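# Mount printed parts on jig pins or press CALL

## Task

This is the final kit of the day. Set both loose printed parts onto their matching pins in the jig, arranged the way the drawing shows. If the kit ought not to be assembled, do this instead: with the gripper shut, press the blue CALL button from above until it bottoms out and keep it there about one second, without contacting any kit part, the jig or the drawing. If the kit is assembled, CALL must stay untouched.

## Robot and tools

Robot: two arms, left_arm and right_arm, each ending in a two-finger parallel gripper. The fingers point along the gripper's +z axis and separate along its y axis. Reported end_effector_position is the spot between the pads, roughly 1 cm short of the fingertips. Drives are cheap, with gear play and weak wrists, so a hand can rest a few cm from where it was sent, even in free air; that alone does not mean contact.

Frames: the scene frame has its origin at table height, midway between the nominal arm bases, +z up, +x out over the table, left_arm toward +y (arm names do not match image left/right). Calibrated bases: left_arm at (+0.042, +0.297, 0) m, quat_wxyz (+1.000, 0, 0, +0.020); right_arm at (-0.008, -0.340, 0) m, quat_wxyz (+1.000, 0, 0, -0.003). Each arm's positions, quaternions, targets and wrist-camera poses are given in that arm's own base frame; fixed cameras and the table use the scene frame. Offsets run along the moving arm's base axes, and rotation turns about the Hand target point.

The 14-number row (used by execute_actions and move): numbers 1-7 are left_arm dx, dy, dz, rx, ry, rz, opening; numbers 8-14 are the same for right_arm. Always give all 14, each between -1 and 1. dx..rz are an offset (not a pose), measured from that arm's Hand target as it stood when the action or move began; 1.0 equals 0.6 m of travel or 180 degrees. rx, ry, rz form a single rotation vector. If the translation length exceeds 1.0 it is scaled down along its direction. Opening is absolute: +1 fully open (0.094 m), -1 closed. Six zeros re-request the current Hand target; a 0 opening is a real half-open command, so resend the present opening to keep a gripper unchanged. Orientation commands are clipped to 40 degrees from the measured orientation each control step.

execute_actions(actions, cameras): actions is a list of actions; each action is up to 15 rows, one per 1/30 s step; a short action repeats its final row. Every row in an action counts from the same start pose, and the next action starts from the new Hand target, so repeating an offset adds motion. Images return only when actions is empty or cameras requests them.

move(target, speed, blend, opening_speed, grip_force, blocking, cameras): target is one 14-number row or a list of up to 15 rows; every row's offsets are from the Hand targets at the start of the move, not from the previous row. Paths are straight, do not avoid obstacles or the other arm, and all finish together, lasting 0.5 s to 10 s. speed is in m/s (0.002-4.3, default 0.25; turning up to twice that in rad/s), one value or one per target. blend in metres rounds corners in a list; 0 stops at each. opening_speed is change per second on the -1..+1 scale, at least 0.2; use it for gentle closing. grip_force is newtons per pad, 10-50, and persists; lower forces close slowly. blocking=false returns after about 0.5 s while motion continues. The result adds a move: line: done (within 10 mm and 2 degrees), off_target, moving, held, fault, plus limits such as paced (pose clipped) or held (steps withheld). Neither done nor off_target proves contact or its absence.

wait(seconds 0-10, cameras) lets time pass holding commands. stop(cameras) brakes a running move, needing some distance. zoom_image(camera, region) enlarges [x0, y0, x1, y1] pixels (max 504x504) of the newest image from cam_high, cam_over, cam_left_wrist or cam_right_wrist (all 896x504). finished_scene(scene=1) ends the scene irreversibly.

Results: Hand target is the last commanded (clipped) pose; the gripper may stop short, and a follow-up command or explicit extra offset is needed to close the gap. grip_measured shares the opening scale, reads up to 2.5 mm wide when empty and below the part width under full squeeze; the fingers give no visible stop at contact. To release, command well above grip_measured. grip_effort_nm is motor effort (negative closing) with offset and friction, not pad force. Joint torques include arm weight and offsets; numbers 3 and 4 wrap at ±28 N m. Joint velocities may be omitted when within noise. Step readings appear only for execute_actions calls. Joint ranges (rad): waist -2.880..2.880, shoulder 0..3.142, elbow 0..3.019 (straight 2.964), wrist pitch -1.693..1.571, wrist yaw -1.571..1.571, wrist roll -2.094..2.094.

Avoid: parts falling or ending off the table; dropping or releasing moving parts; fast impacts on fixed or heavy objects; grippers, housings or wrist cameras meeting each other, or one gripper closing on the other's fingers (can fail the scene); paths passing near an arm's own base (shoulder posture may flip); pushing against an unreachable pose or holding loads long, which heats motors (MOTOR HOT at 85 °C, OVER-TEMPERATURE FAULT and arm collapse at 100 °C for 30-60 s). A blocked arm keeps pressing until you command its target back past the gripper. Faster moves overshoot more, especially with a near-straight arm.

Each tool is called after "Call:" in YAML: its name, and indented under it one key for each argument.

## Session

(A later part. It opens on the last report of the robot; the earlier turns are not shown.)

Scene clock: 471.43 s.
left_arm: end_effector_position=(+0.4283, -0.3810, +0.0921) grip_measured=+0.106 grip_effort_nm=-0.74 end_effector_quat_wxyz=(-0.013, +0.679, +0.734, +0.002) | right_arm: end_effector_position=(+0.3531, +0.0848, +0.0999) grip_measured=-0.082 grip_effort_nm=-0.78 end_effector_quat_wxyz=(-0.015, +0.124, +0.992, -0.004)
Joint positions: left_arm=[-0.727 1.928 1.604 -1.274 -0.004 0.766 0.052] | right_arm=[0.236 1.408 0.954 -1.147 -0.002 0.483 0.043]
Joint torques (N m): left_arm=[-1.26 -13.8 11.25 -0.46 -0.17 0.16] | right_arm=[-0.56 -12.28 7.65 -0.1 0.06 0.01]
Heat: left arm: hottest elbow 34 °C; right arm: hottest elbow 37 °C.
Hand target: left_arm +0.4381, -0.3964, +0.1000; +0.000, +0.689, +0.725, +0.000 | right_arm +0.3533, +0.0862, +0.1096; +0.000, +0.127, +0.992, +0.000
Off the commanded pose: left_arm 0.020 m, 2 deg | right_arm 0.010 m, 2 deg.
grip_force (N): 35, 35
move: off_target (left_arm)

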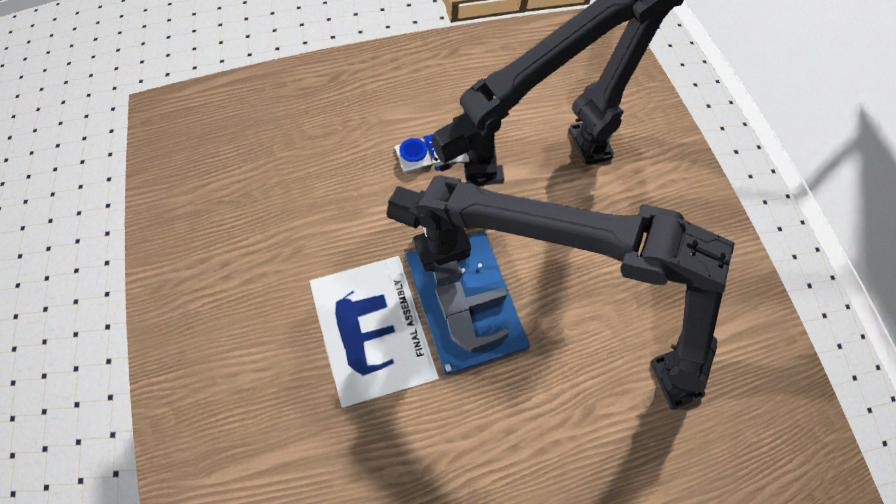

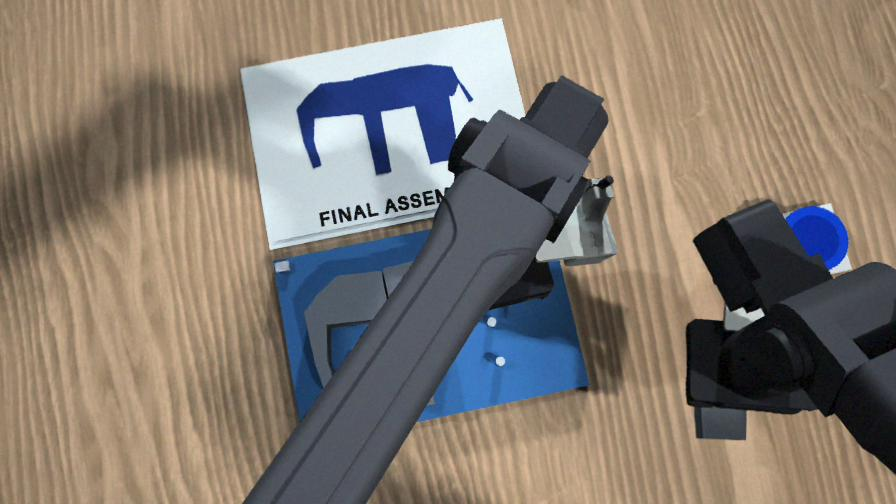

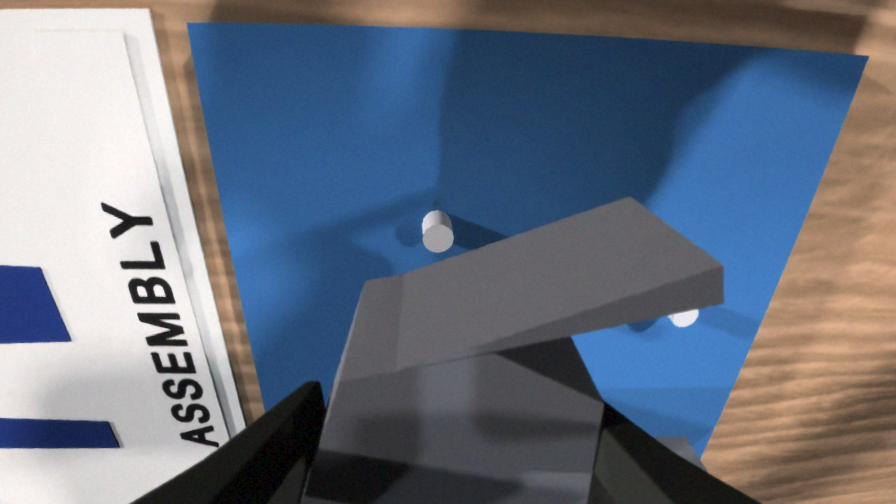

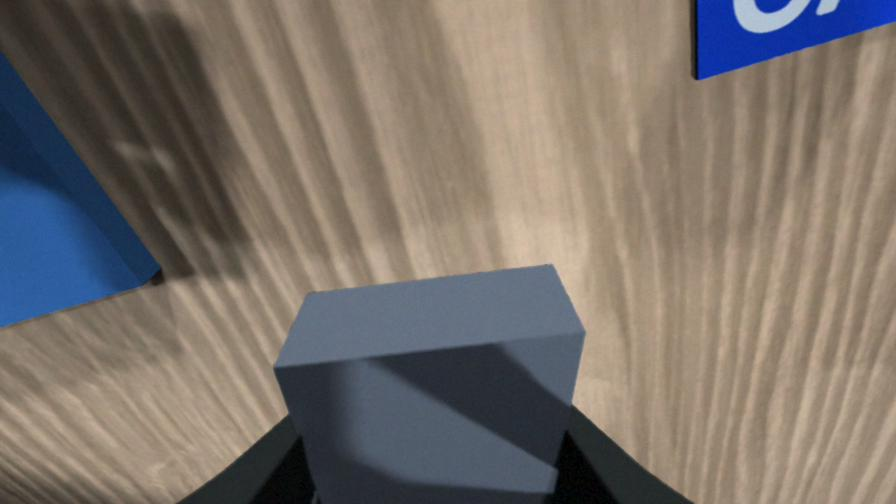

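Call:
move:
  target: [0.015,-0.015,-0.04,0,0,-0.017,-0.5,0,0,0,0,0,0,-0.9]
  cameras: ["cam_high","cam_left_wrist"]
  speed: 0.1

Call:
zoom_image:
  camera: "cam_high"
  region: [410, 230, 510, 330]

Scene clock: 507.93 s.
left_arm: end_effector_position=(+0.4338, -0.3859, +0.0669) grip_measured=+0.106 grip_effort_nm=-0.74 end_effector_quat_wxyz=(-0.026, +0.698, +0.716, +0.001) | right_arm: end_effector_position=(+0.3531, +0.0848, +0.0999) grip_measured=-0.082 grip_effort_nm=-0.78 end_effector_quat_wxyz=(-0.015, +0.124, +0.992, -0.004)
Joint positions: left_arm=[-0.727 1.984 1.622 -1.26 -0.004 0.818 0.052] | right_arm=[0.236 1.408 0.954 -1.147 -0.002 0.483 0.043]
Joint torques (N m): left_arm=[-0.62 -14.62 10.86 0.35 -0.11 0.09] | right_arm=[-0.62 -12.28 7.64 -0.09 0.06 0.01]
Heat: left arm: hottest elbow 35 °C; right arm: hottest elbow 37 °C.
Hand target: left_arm +0.4471, -0.4054, +0.0760; +0.000, +0.708, +0.707, +0.000 | right_arm +0.3533, +0.0862, +0.1096; +0.000, +0.127, +0.992, +0.000
Off the commanded pose: left_arm 0.025 m, 3 deg | right_arm 0.010 m, 2 deg.
grip_force (N): 35, 35
move: off_target (left_arm)
Images, in order (width x height): cam_high 896x504, cam_left_wrist 896x504.

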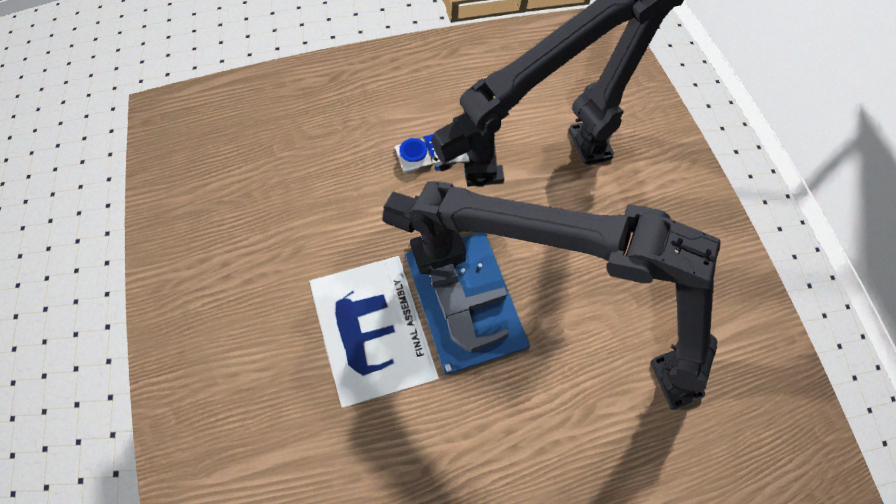

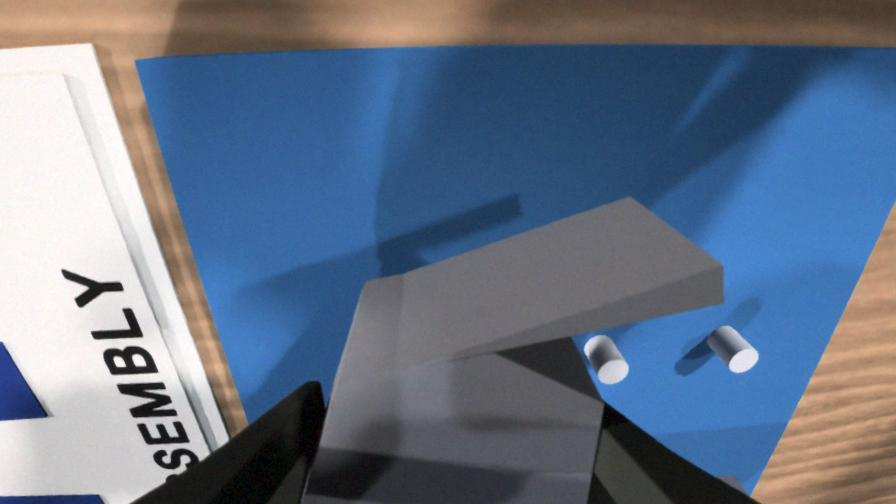

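Scaled by 5.040 from the camera's 896x504 image, which has a finer 1280x720 frame.

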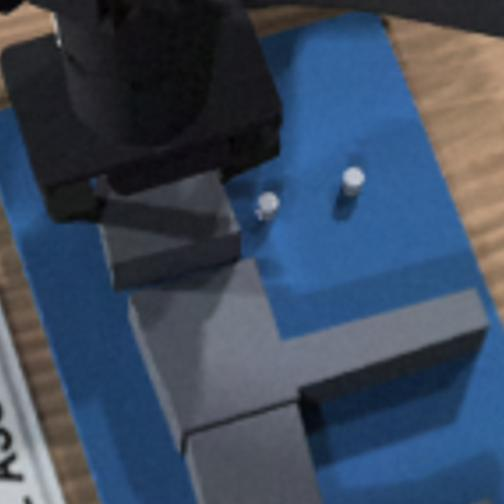

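Call:
zoom_image:
  camera: "cam_high"
  region: [425, 260, 475, 310]

Scaled by 10.080 from the camera's 896x504 image, which has a finer 1280x720 frame.

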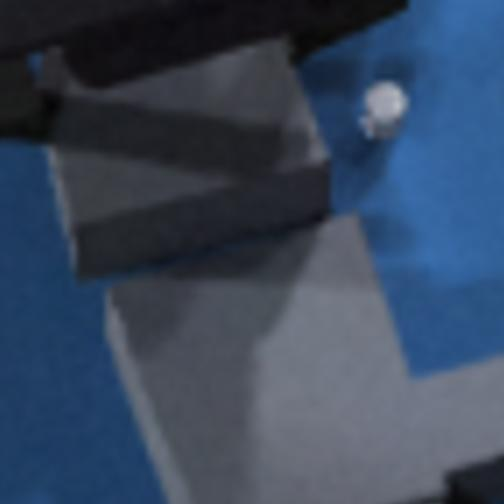

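Call:
move:
  target: [-0.009,0,-0.012,-0.0121,-0.0115,0.0083,-0.5,0,0,0,0,0,0,-0.9]
  cameras: ["cam_high","cam_left_wrist"]
  speed: 0.1

Call:
zoom_image:
  camera: "cam_high"
  region: [425, 260, 475, 310]

Scene clock: 552.03 s.
left_arm: end_effector_position=(+0.4413, -0.3930, +0.0551) grip_measured=+0.106 grip_effort_nm=-0.74 end_effector_quat_wxyz=(+0.004, +0.698, +0.716, +0.001) | right_arm: end_effector_position=(+0.3531, +0.0848, +0.0999) grip_measured=-0.082 grip_effort_nm=-0.78 end_effector_quat_wxyz=(-0.015, +0.124, +0.992, -0.004)
Joint positions: left_arm=[-0.727 1.984 1.59 -1.168 -0.002 0.818 0.052] | right_arm=[0.236 1.408 0.954 -1.147 -0.002 0.483 0.043]
Joint torques (N m): left_arm=[-1.73 -16.67 7.69 0.43 0 -0.11] | right_arm=[-0.56 -12.16 7.65 -0.1 0.06 0.01]
Heat: left arm: hottest elbow 38 °C; right arm: hottest elbow 37 °C.
Hand target: left_arm +0.4417, -0.4054, +0.0688; +0.026, +0.698, +0.715, +0.000 | right_arm +0.3533, +0.0862, +0.1096; +0.000, +0.127, +0.992, +0.000
Off the commanded pose: left_arm 0.018 m, 3 deg | right_arm 0.010 m, 2 deg.
grip_force (N): 35, 35
move: off_target (left_arm)
Images, in order (width x height): cam_high 896x504, cam_left_wrist 896x504.

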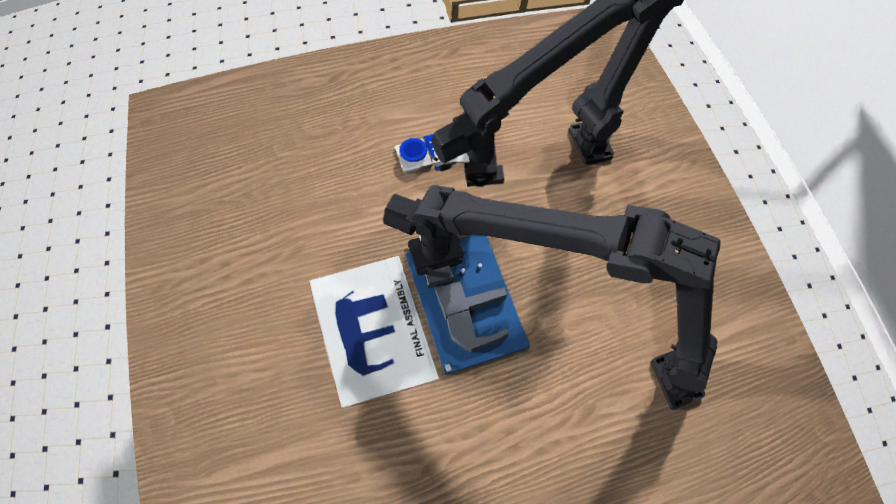

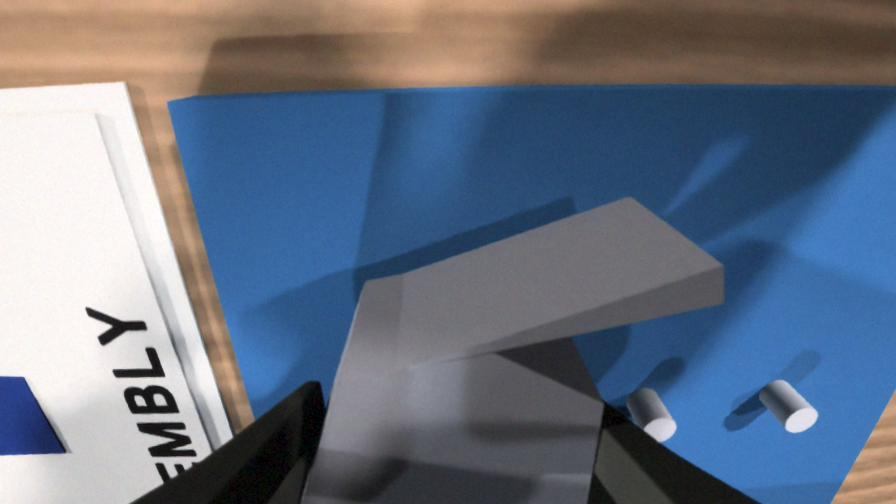

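Scaled by 10.080 from the camera's 896x504 image, which has a finer 1280x720 frame.

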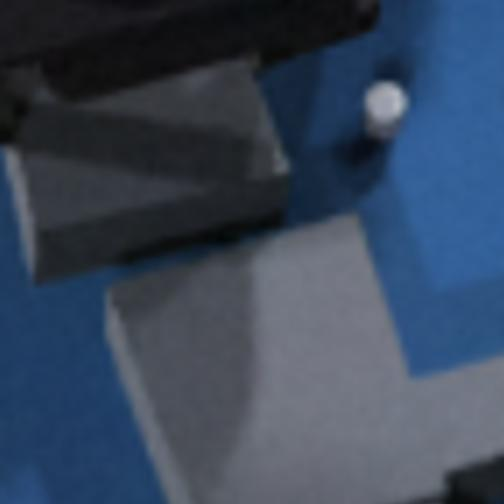

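Call:
move:
  target: [-0.021,0.010,0,0,0,0.014,-0.5,0,0,0,0,0,0,-0.9]
  cameras: ["cam_high","cam_left_wrist"]
  speed: 0.1

Call:
zoom_image:
  camera: "cam_high"
  region: [425, 260, 475, 310]

Scene clock: 562.67 s.
left_arm: end_effector_position=(+0.4298, -0.3862, +0.0528) grip_measured=+0.106 grip_effort_nm=-0.74 end_effector_quat_wxyz=(+0.003, +0.683, +0.731, +0.001) | right_arm: end_effector_position=(+0.3531, +0.0848, +0.0999) grip_measured=-0.082 grip_effort_nm=-0.78 end_effector_quat_wxyz=(-0.015, +0.124, +0.992, -0.004)
Joint positions: left_arm=[-0.732 1.957 1.539 -1.148 -0.002 0.771 0.052] | right_arm=[0.236 1.408 0.954 -1.147 -0.002 0.483 0.043]
Joint torques (N m): left_arm=[-1.73 -17.85 7.57 0.34 -0.09 -0.11] | right_arm=[-0.62 -12.16 7.66 -0.12 0.05 0.01]
Heat: left arm: hottest elbow 38 °C; right arm: hottest elbow 37 °C.
Hand target: left_arm +0.4291, -0.3994, +0.0688; +0.026, +0.682, +0.731, +0.000 | right_arm +0.3533, +0.0862, +0.1096; +0.000, +0.127, +0.992, +0.000
Off the commanded pose: left_arm 0.021 m, 3 deg | right_arm 0.010 m, 2 deg.
grip_force (N): 35, 35
move: off_target (left_arm)
Images, in order (width x height): cam_high 896x504, cam_left_wrist 896x504.

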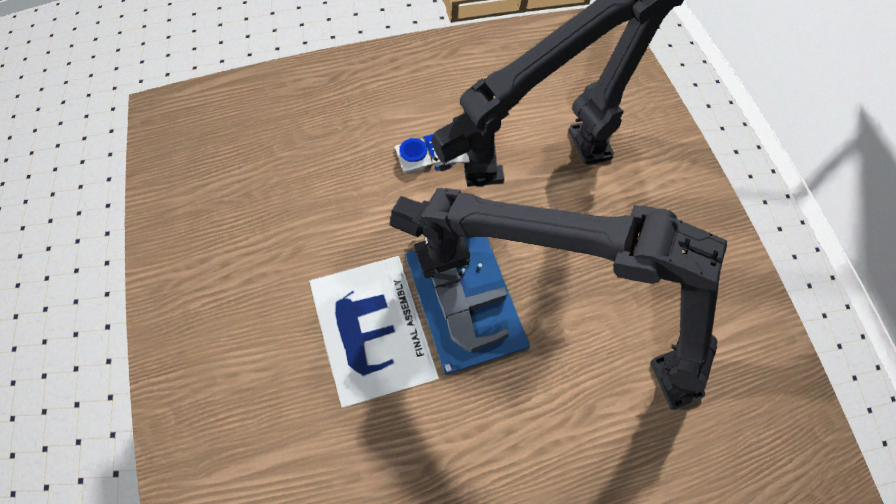

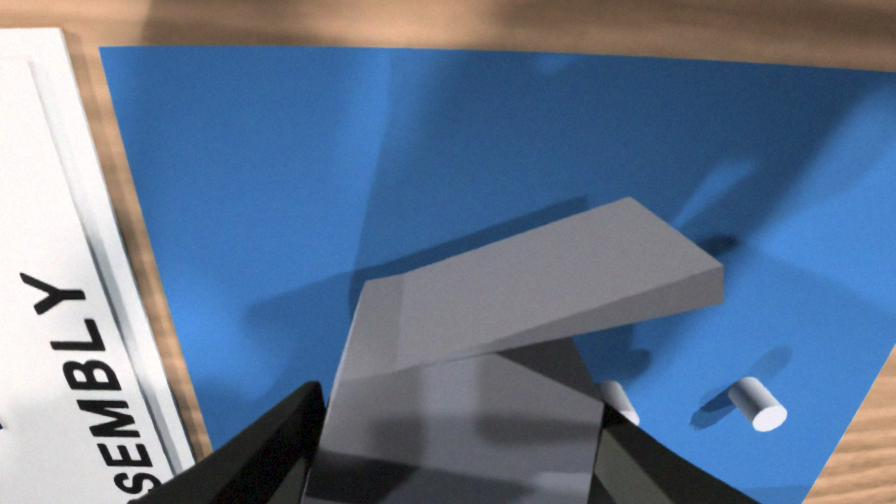

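Scaled by 10.080 from the camera's 896x504 image, which has a finer 1280x720 frame.

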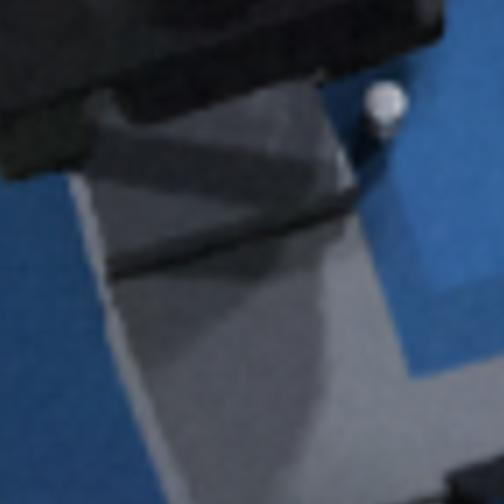

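Call:
move:
  target: [0,-0.004,-0.010,0,0,-0.006,-0.5,0,0,0,0,0,0,-0.9]
  cameras: ["cam_high","cam_left_wrist"]
  speed: 0.05

Call:
zoom_image:
  camera: "cam_high"
  region: [425, 260, 475, 310]

Scene clock: 570.93 s.
left_arm: end_effector_position=(+0.4317, -0.3880, +0.0529) grip_measured=+0.106 grip_effort_nm=-0.74 end_effector_quat_wxyz=(+0.008, +0.683, +0.731, +0.001) | right_arm: end_effector_position=(+0.3531, +0.0848, +0.0999) grip_measured=-0.082 grip_effort_nm=-0.78 end_effector_quat_wxyz=(-0.015, +0.124, +0.992, -0.004)
Joint positions: left_arm=[-0.732 1.957 1.539 -1.137 -0.002 0.771 0.052] | right_arm=[0.236 1.408 0.954 -1.147 -0.002 0.483 0.043]
Joint torques (N m): left_arm=[-0.73 -16.97 7.39 0.36 -0.08 0.02] | right_arm=[-0.56 -12.22 7.66 -0.12 0.05 0.01]
Heat: left arm: hottest elbow 37 °C; right arm: hottest elbow 37 °C.
Hand target: left_arm +0.4291, -0.4018, +0.0628; +0.026, +0.689, +0.724, +0.000 | right_arm +0.3533, +0.0862, +0.1096; +0.000, +0.127, +0.992, +0.000
Off the commanded pose: left_arm 0.017 m, 2 deg | right_arm 0.010 m, 2 deg.
grip_force (N): 35, 35
move: off_target (left_arm)
Images, in order (width x height): cam_high 896x504, cam_left_wrist 896x504.

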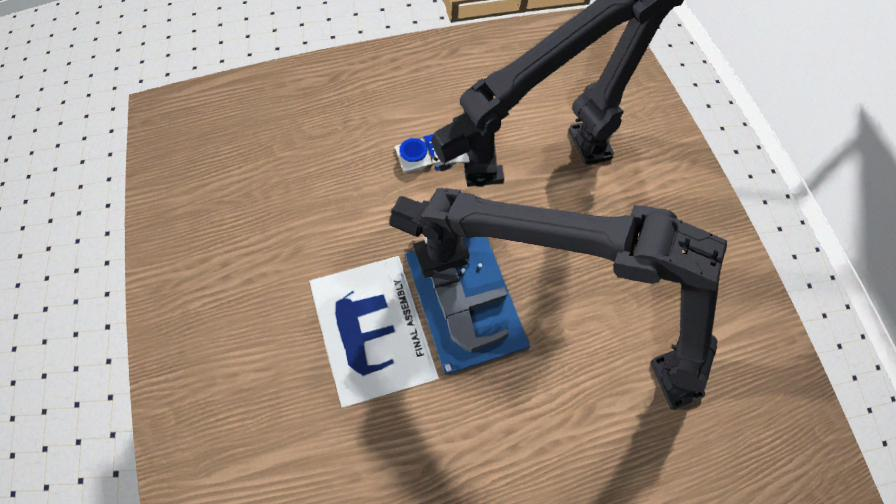

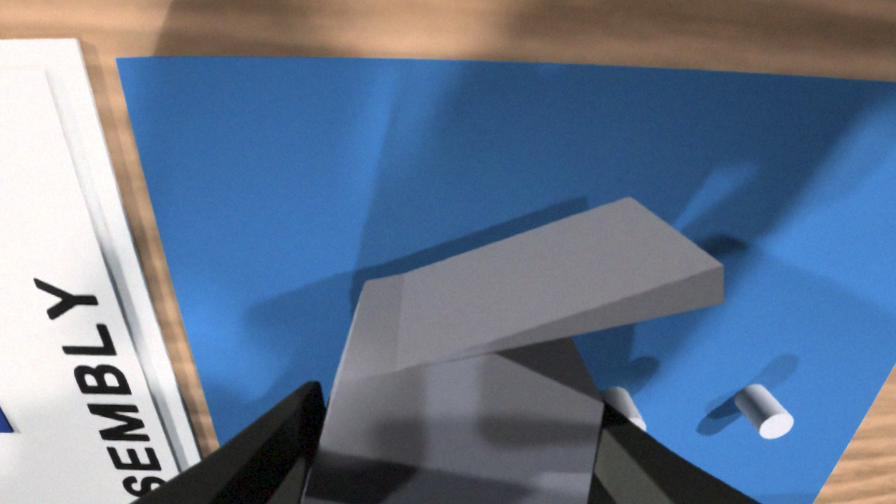

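Scaled by 10.080 from the camera's 896x504 image, which has a finer 1280x720 frame.

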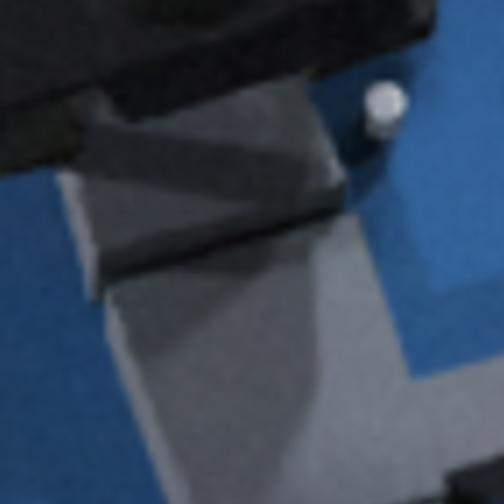

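Call:
move:
  target: [-0.006,0.001,-0.025,0.004,0.004,-0.002,-0.5,0,0,0,0,0,0,-0.9]
  cameras: ["cam_high","cam_left_wrist"]
  speed: 0.05

Call:
zoom_image:
  camera: "cam_high"
  region: [425, 260, 475, 310]

Scene clock: 578.50 s.
left_arm: end_effector_position=(+0.4295, -0.3872, +0.0481) grip_measured=+0.106 grip_effort_nm=-0.74 end_effector_quat_wxyz=(+0.008, +0.683, +0.730, +0.001) | right_arm: end_effector_position=(+0.3531, +0.0848, +0.0999) grip_measured=-0.082 grip_effort_nm=-0.78 end_effector_quat_wxyz=(-0.015, +0.124, +0.992, -0.004)
Joint positions: left_arm=[-0.734 1.957 1.525 -1.123 -0.002 0.771 0.052] | right_arm=[0.236 1.408 0.954 -1.147 -0.002 0.483 0.043]
Joint torques (N m): left_arm=[-1.55 -15.5 7.15 0.53 -0.1 0.08] | right_arm=[-0.62 -12.22 7.66 -0.12 0.06 0.01]
Heat: left arm: hottest elbow 36 °C; right arm: hottest elbow 37 °C.
Hand target: left_arm +0.4255, -0.4012, +0.0478; +0.017, +0.691, +0.722, +0.000 | right_arm +0.3533, +0.0862, +0.1096; +0.000, +0.127, +0.992, +0.000
Off the commanded pose: left_arm 0.015 m, 2 deg | right_arm 0.010 m, 2 deg.
grip_force (N): 35, 35
move: off_target (left_arm)
Images, in order (width x height): cam_high 896x504, cam_left_wrist 896x504.

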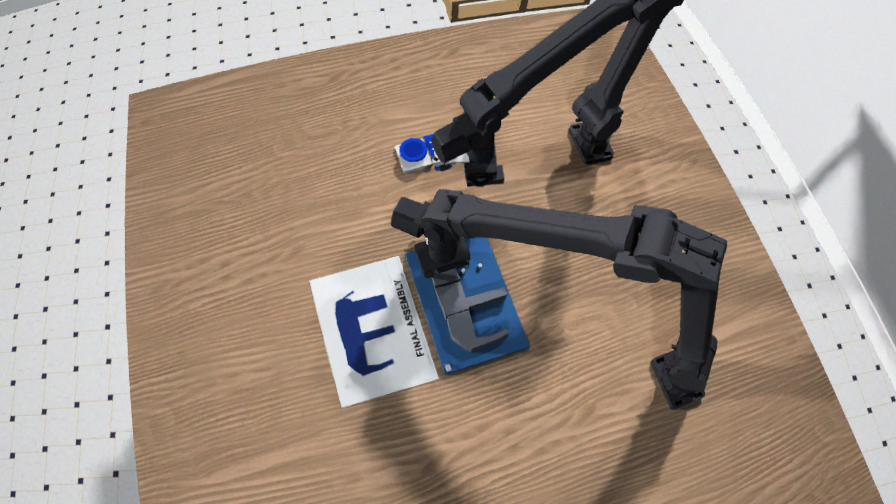

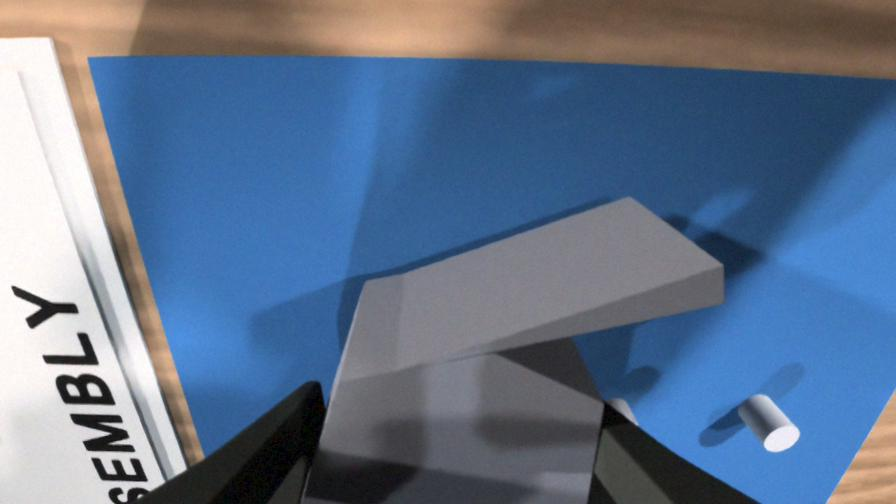

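Scaled by 10.080 from the camera's 896x504 image, which has a finer 1280x720 frame.

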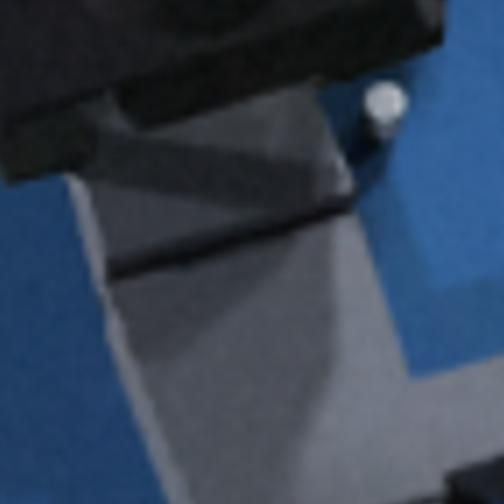

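Call:
move:
  target: [-0.001,-0.002,-0.014,0,0,-0.001,-0.5,0,0,0,0,0,0,-0.9]
  cameras: ["cam_high","cam_left_wrist"]
  speed: 0.03

Call:
zoom_image:
  camera: "cam_high"
  region: [425, 260, 475, 310]

Scene clock: 584.27 s.
left_arm: end_effector_position=(+0.4294, -0.3880, +0.0449) grip_measured=+0.106 grip_effort_nm=-0.74 end_effector_quat_wxyz=(+0.012, +0.684, +0.730, +0.002) | right_arm: end_effector_position=(+0.3531, +0.0848, +0.0999) grip_measured=-0.082 grip_effort_nm=-0.78 end_effector_quat_wxyz=(-0.015, +0.124, +0.992, -0.004)
Joint positions: left_arm=[-0.735 1.957 1.516 -1.106 -0.004 0.771 0.052] | right_arm=[0.236 1.408 0.954 -1.147 -0.002 0.483 0.043]
Joint torques (N m): left_arm=[-1.44 -14.56 7.62 0.21 -0.15 0.06] | right_arm=[-0.67 -12.16 7.68 -0.12 0.06 0.01]
Heat: left arm: hottest elbow 36 °C; right arm: hottest elbow 37 °C.
Hand target: left_arm +0.4249, -0.4024, +0.0394; +0.017, +0.693, +0.721, +0.000 | right_arm +0.3533, +0.0862, +0.1096; +0.000, +0.127, +0.992, +0.000
Off the commanded pose: left_arm 0.016 m, 2 deg | right_arm 0.010 m, 2 deg.
grip_force (N): 35, 35
move: off_target (left_arm)
Images, in order (width x height): cam_high 896x504, cam_left_wrist 896x504.

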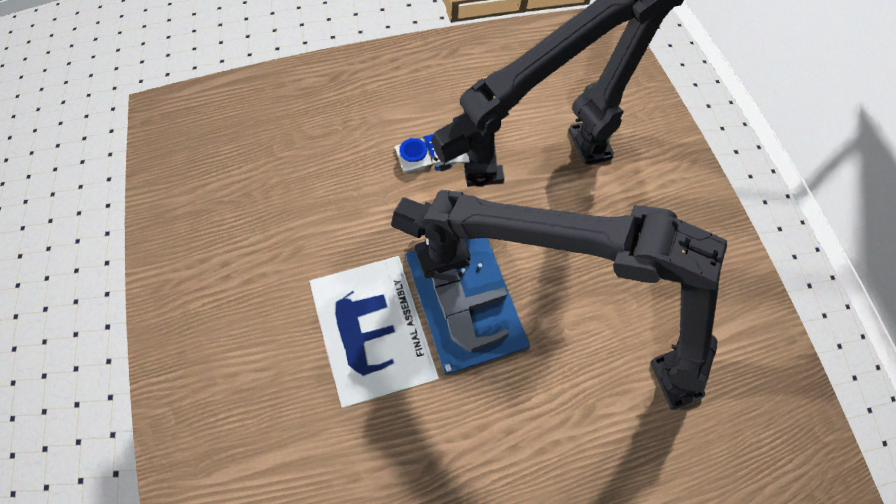

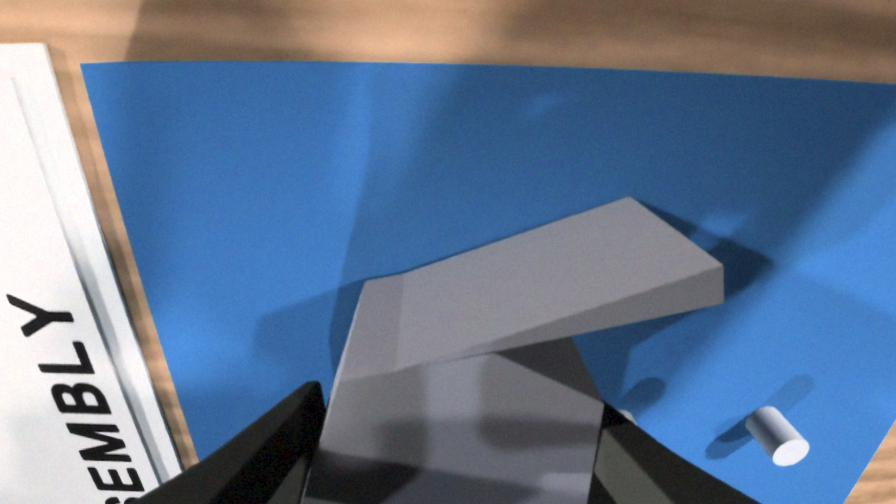

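Scaled by 10.080 from the camera's 896x504 image, which has a finer 1280x720 frame.

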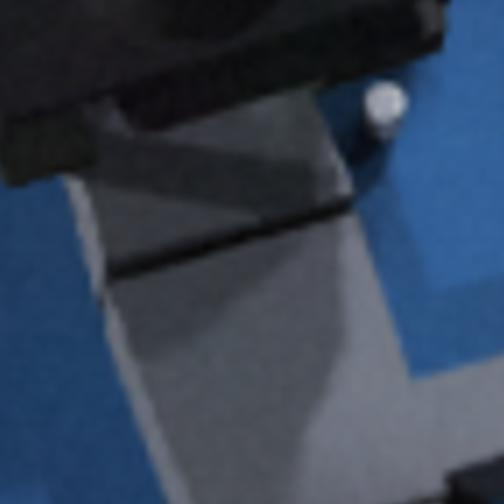

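Call:
move:
  target: [0,-0.001,-0.010,0.005,0.005,0,-0.5,0,0,0,0,0,0,-0.9]
  cameras: ["cam_high","cam_left_wrist"]
  speed: 0.03

Call:
zoom_image:
  camera: "cam_high"
  region: [425, 260, 475, 310]

Scene clock: 590.50 s.
left_arm: end_effector_position=(+0.4292, -0.3878, +0.0432) grip_measured=+0.106 grip_effort_nm=-0.74 end_effector_quat_wxyz=(+0.010, +0.684, +0.730, +0.002) | right_arm: end_effector_position=(+0.3531, +0.0848, +0.0999) grip_measured=-0.082 grip_effort_nm=-0.78 end_effector_quat_wxyz=(-0.015, +0.124, +0.992, -0.004)
Joint positions: left_arm=[-0.735 1.96 1.516 -1.106 -0.004 0.771 0.052] | right_arm=[0.236 1.408 0.954 -1.147 -0.002 0.483 0.043]
Joint torques (N m): left_arm=[-1.32 -12.63 8.57 -0.13 -0.15 0.08] | right_arm=[-0.62 -12.22 7.65 -0.09 0.06 0.01]
Heat: left arm: hottest elbow 36 °C; right arm: hottest elbow 37 °C.
Hand target: left_arm +0.4249, -0.4030, +0.0334; +0.006, +0.693, +0.721, +0.000 | right_arm +0.3533, +0.0862, +0.1096; +0.000, +0.127, +0.992, +0.000
Off the commanded pose: left_arm 0.019 m, 2 deg | right_arm 0.010 m, 2 deg.
grip_force (N): 35, 35
move: off_target (left_arm)
Images, in order (width x height): cam_high 896x504, cam_left_wrist 896x504.

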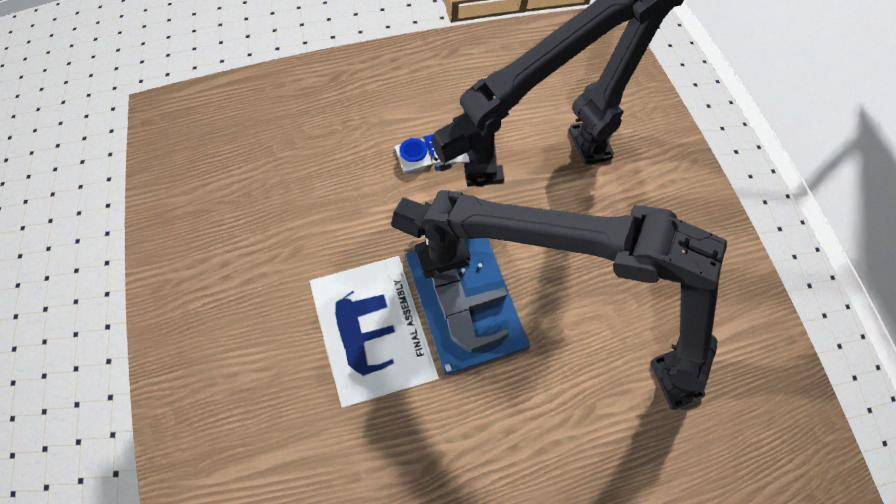

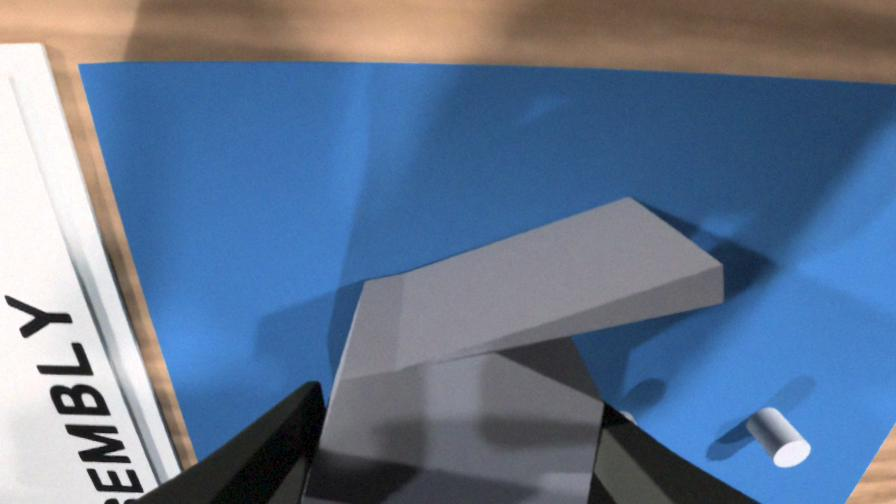

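Scaled by 10.080 from the camera's 896x504 image, which has a finer 1280x720 frame.

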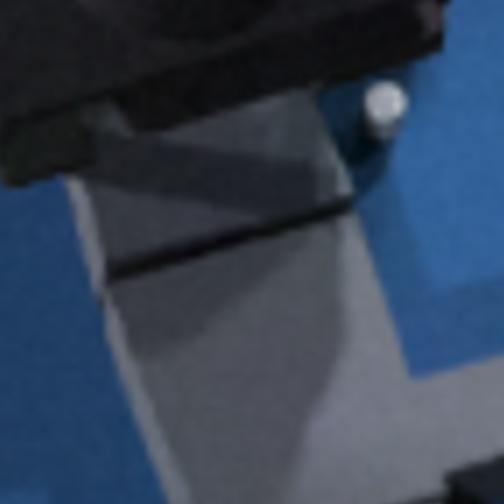

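Call:
move:
  target:
    - [-0.006,0,-0.004,0.004,0.004,0.008,-0.5,0,0,0,0,0,0,-0.9]
  cameras: ["cam_high"]
  speed: 0.03

Call:
zoom_image:
  camera: "cam_high"
  region: [425, 260, 475, 310]

Scene clock: 599.93 s.
left_arm: end_effector_position=(+0.4288, -0.3871, +0.0432) grip_measured=+0.106 grip_effort_nm=-0.74 end_effector_quat_wxyz=(+0.009, +0.681, +0.732, +0.003) | right_arm: end_effector_position=(+0.3531, +0.0848, +0.0999) grip_measured=-0.082 grip_effort_nm=-0.78 end_effector_quat_wxyz=(-0.015, +0.124, +0.992, -0.004)
Joint positions: left_arm=[-0.735 1.96 1.516 -1.109 -0.005 0.763 0.052] | right_arm=[0.236 1.408 0.954 -1.147 -0.002 0.483 0.043]
Joint torques (N m): left_arm=[-1.61 -12.75 8.94 -0.57 -0.11 -0.19] | right_arm=[-0.56 -12.22 7.68 -0.09 0.05 0.01]
Heat: left arm: hottest elbow 36 °C; right arm: hottest elbow 37 °C.
Hand target: left_arm +0.4213, -0.4030, +0.0310; -0.003, +0.684, +0.730, +0.000 | right_arm +0.3533, +0.0862, +0.1096; +0.000, +0.127, +0.992, +0.000
Off the commanded pose: left_arm 0.021 m, 1 deg | right_arm 0.010 m, 2 deg.
grip_force (N): 35, 35
move: off_target (left_arm)
Images, in order (width x height): cam_high 896x504.

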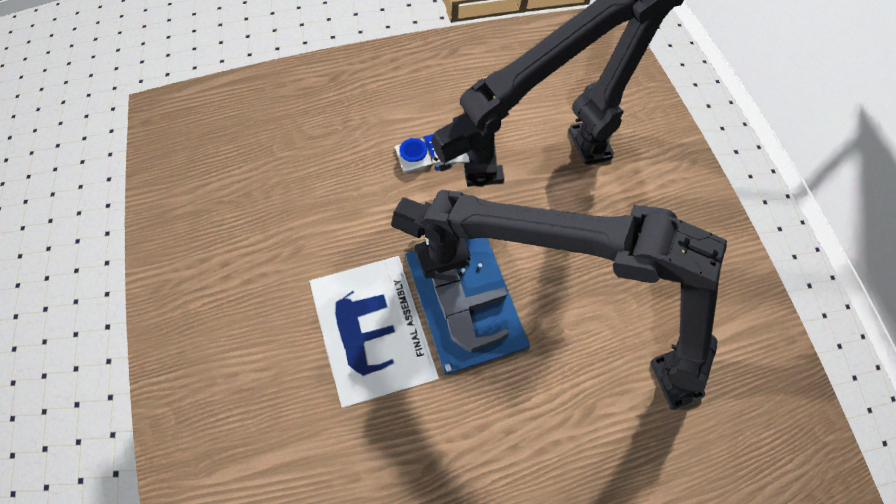

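Scaled by 10.080 from the camera's 896x504 image, which has a finer 1280x720 frame.

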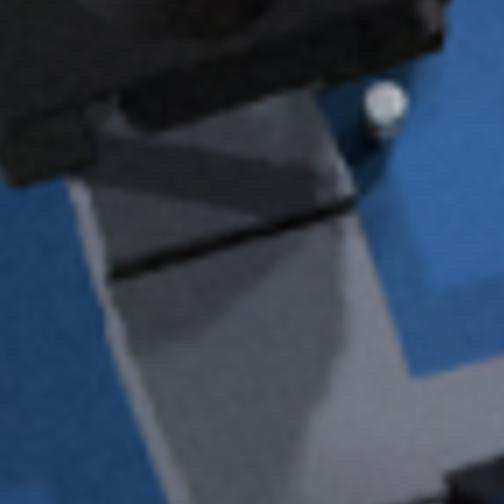

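Call:
move:
  target:
    - [0,0.012,-0.008,0,0,0,-0.5,0,0,0,0,0,0,-0.9]
  speed: 0.02

Call:
move:
  target:
    - [0.008,0,-0.002,0,0,0,-0.5,0,0,0,0,0,0,-0.9]
  speed: 0.02
  cameras: ["cam_high","cam_left_wrist"]

Call:
zoom_image:
  camera: "cam_high"
  region: [425, 260, 475, 310]

Scene clock: 614.90 s.
left_arm: end_effector_position=(+0.4288, -0.3871, +0.0432) grip_measured=+0.106 grip_effort_nm=-0.74 end_effector_quat_wxyz=(+0.009, +0.681, +0.732, +0.003) | right_arm: end_effector_position=(+0.3531, +0.0848, +0.0999) grip_measured=-0.082 grip_effort_nm=-0.78 end_effector_quat_wxyz=(-0.015, +0.124, +0.992, -0.004)
Joint positions: left_arm=[-0.735 1.96 1.516 -1.109 -0.005 0.763 0.052] | right_arm=[0.236 1.408 0.954 -1.147 -0.002 0.483 0.043]
Joint torques (N m): left_arm=[-1.14 -12.81 7.05 0.05 0.02 -0.08] | right_arm=[-0.62 -12.22 7.65 -0.1 0.06 0.02]
Heat: left arm: hottest elbow 36 °C; right arm: hottest elbow 37 °C.
Hand target: left_arm +0.4213, -0.3958, +0.0262; -0.003, +0.684, +0.730, +0.000 | right_arm +0.3533, +0.0862, +0.1096; +0.000, +0.127, +0.992, +0.000
Off the commanded pose: left_arm 0.021 m, 1 deg | right_arm 0.010 m, 2 deg.
grip_force (N): 35, 35
move: off_target (left_arm)

Scene clock: 615.90 s.
left_arm: end_effector_position=(+0.4288, -0.3871, +0.0432) grip_measured=+0.106 grip_effort_nm=-0.74 end_effector_quat_wxyz=(+0.009, +0.681, +0.732, +0.003) | right_arm: end_effector_position=(+0.3531, +0.0848, +0.0999) grip_measured=-0.082 grip_effort_nm=-0.78 end_effector_quat_wxyz=(-0.015, +0.124, +0.992, -0.004)
Joint positions: left_arm=[-0.735 1.96 1.516 -1.109 -0.005 0.763 0.052] | right_arm=[0.236 1.408 0.954 -1.147 -0.002 0.483 0.043]
Joint torques (N m): left_arm=[-0.97 -12.86 7.98 -0.17 -0.05 -0.01] | right_arm=[-0.56 -12.22 7.66 -0.09 0.06 0.02]
Heat: left arm: hottest elbow 36 °C; right arm: hottest elbow 37 °C.
Hand target: left_arm +0.4261, -0.3958, +0.0250; -0.003, +0.684, +0.730, +0.000 | right_arm +0.3533, +0.0862, +0.1096; +0.000, +0.127, +0.992, +0.000
Off the commanded pose: left_arm 0.020 m, 1 deg | right_arm 0.010 m, 2 deg.
grip_force (N): 35, 35
move: off_target (left_arm)
Images, in order (width x height): cam_high 896x504, cam_left_wrist 896x504.

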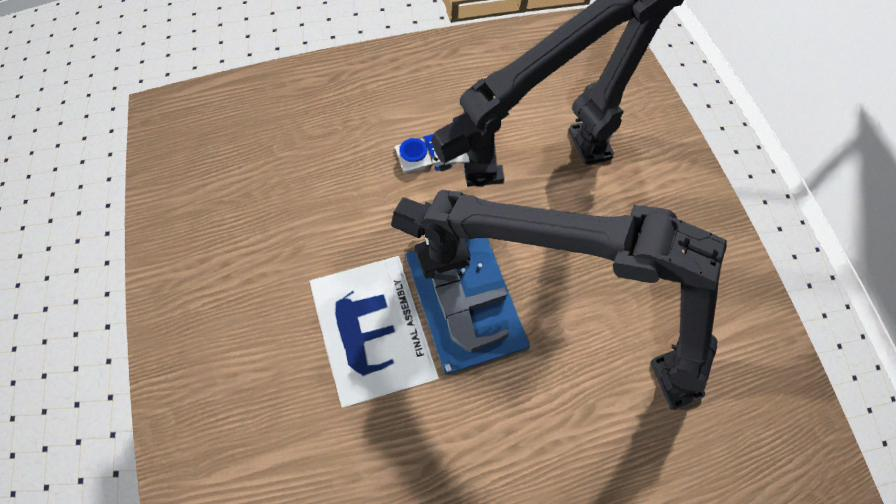

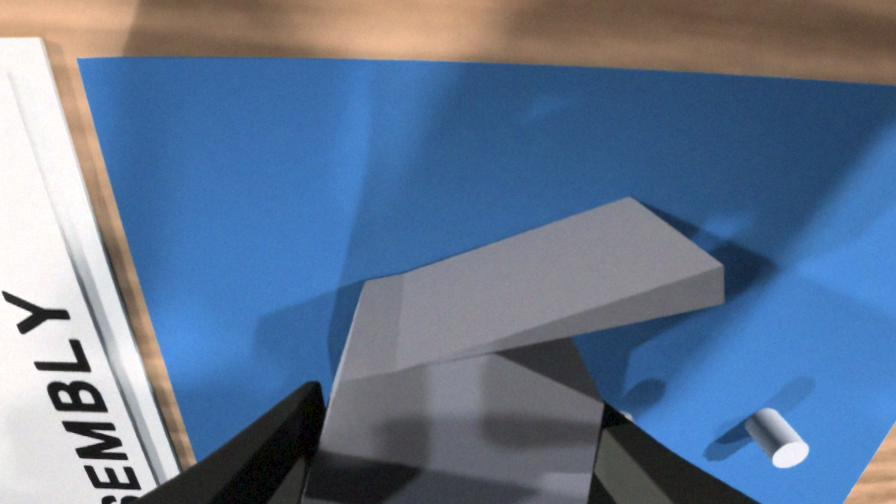

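Scaled by 10.080 from the camera's 896x504 image, which has a finer 1280x720 frame.

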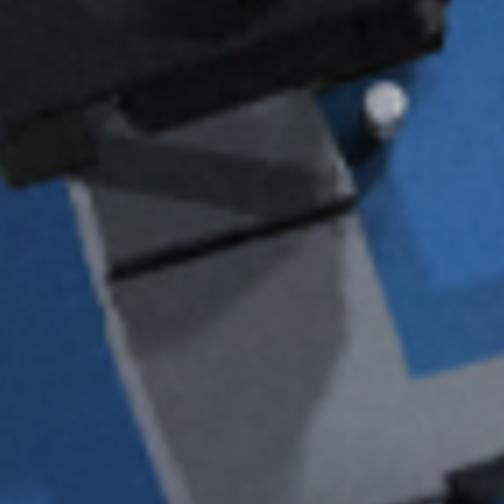

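Call:
zoom_image:
  camera: "cam_high"
  region: [430, 270, 480, 330]

Scaled by 8.400 from the camera's 896x504 image, which has a finer 1280x720 frame.

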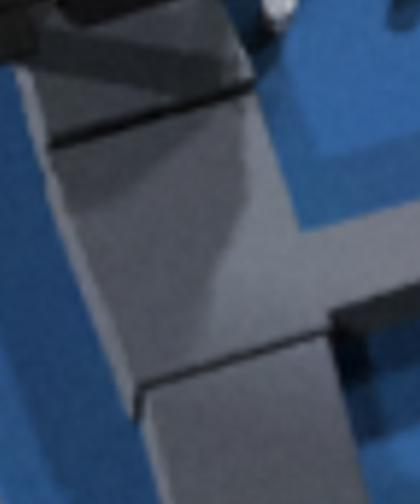

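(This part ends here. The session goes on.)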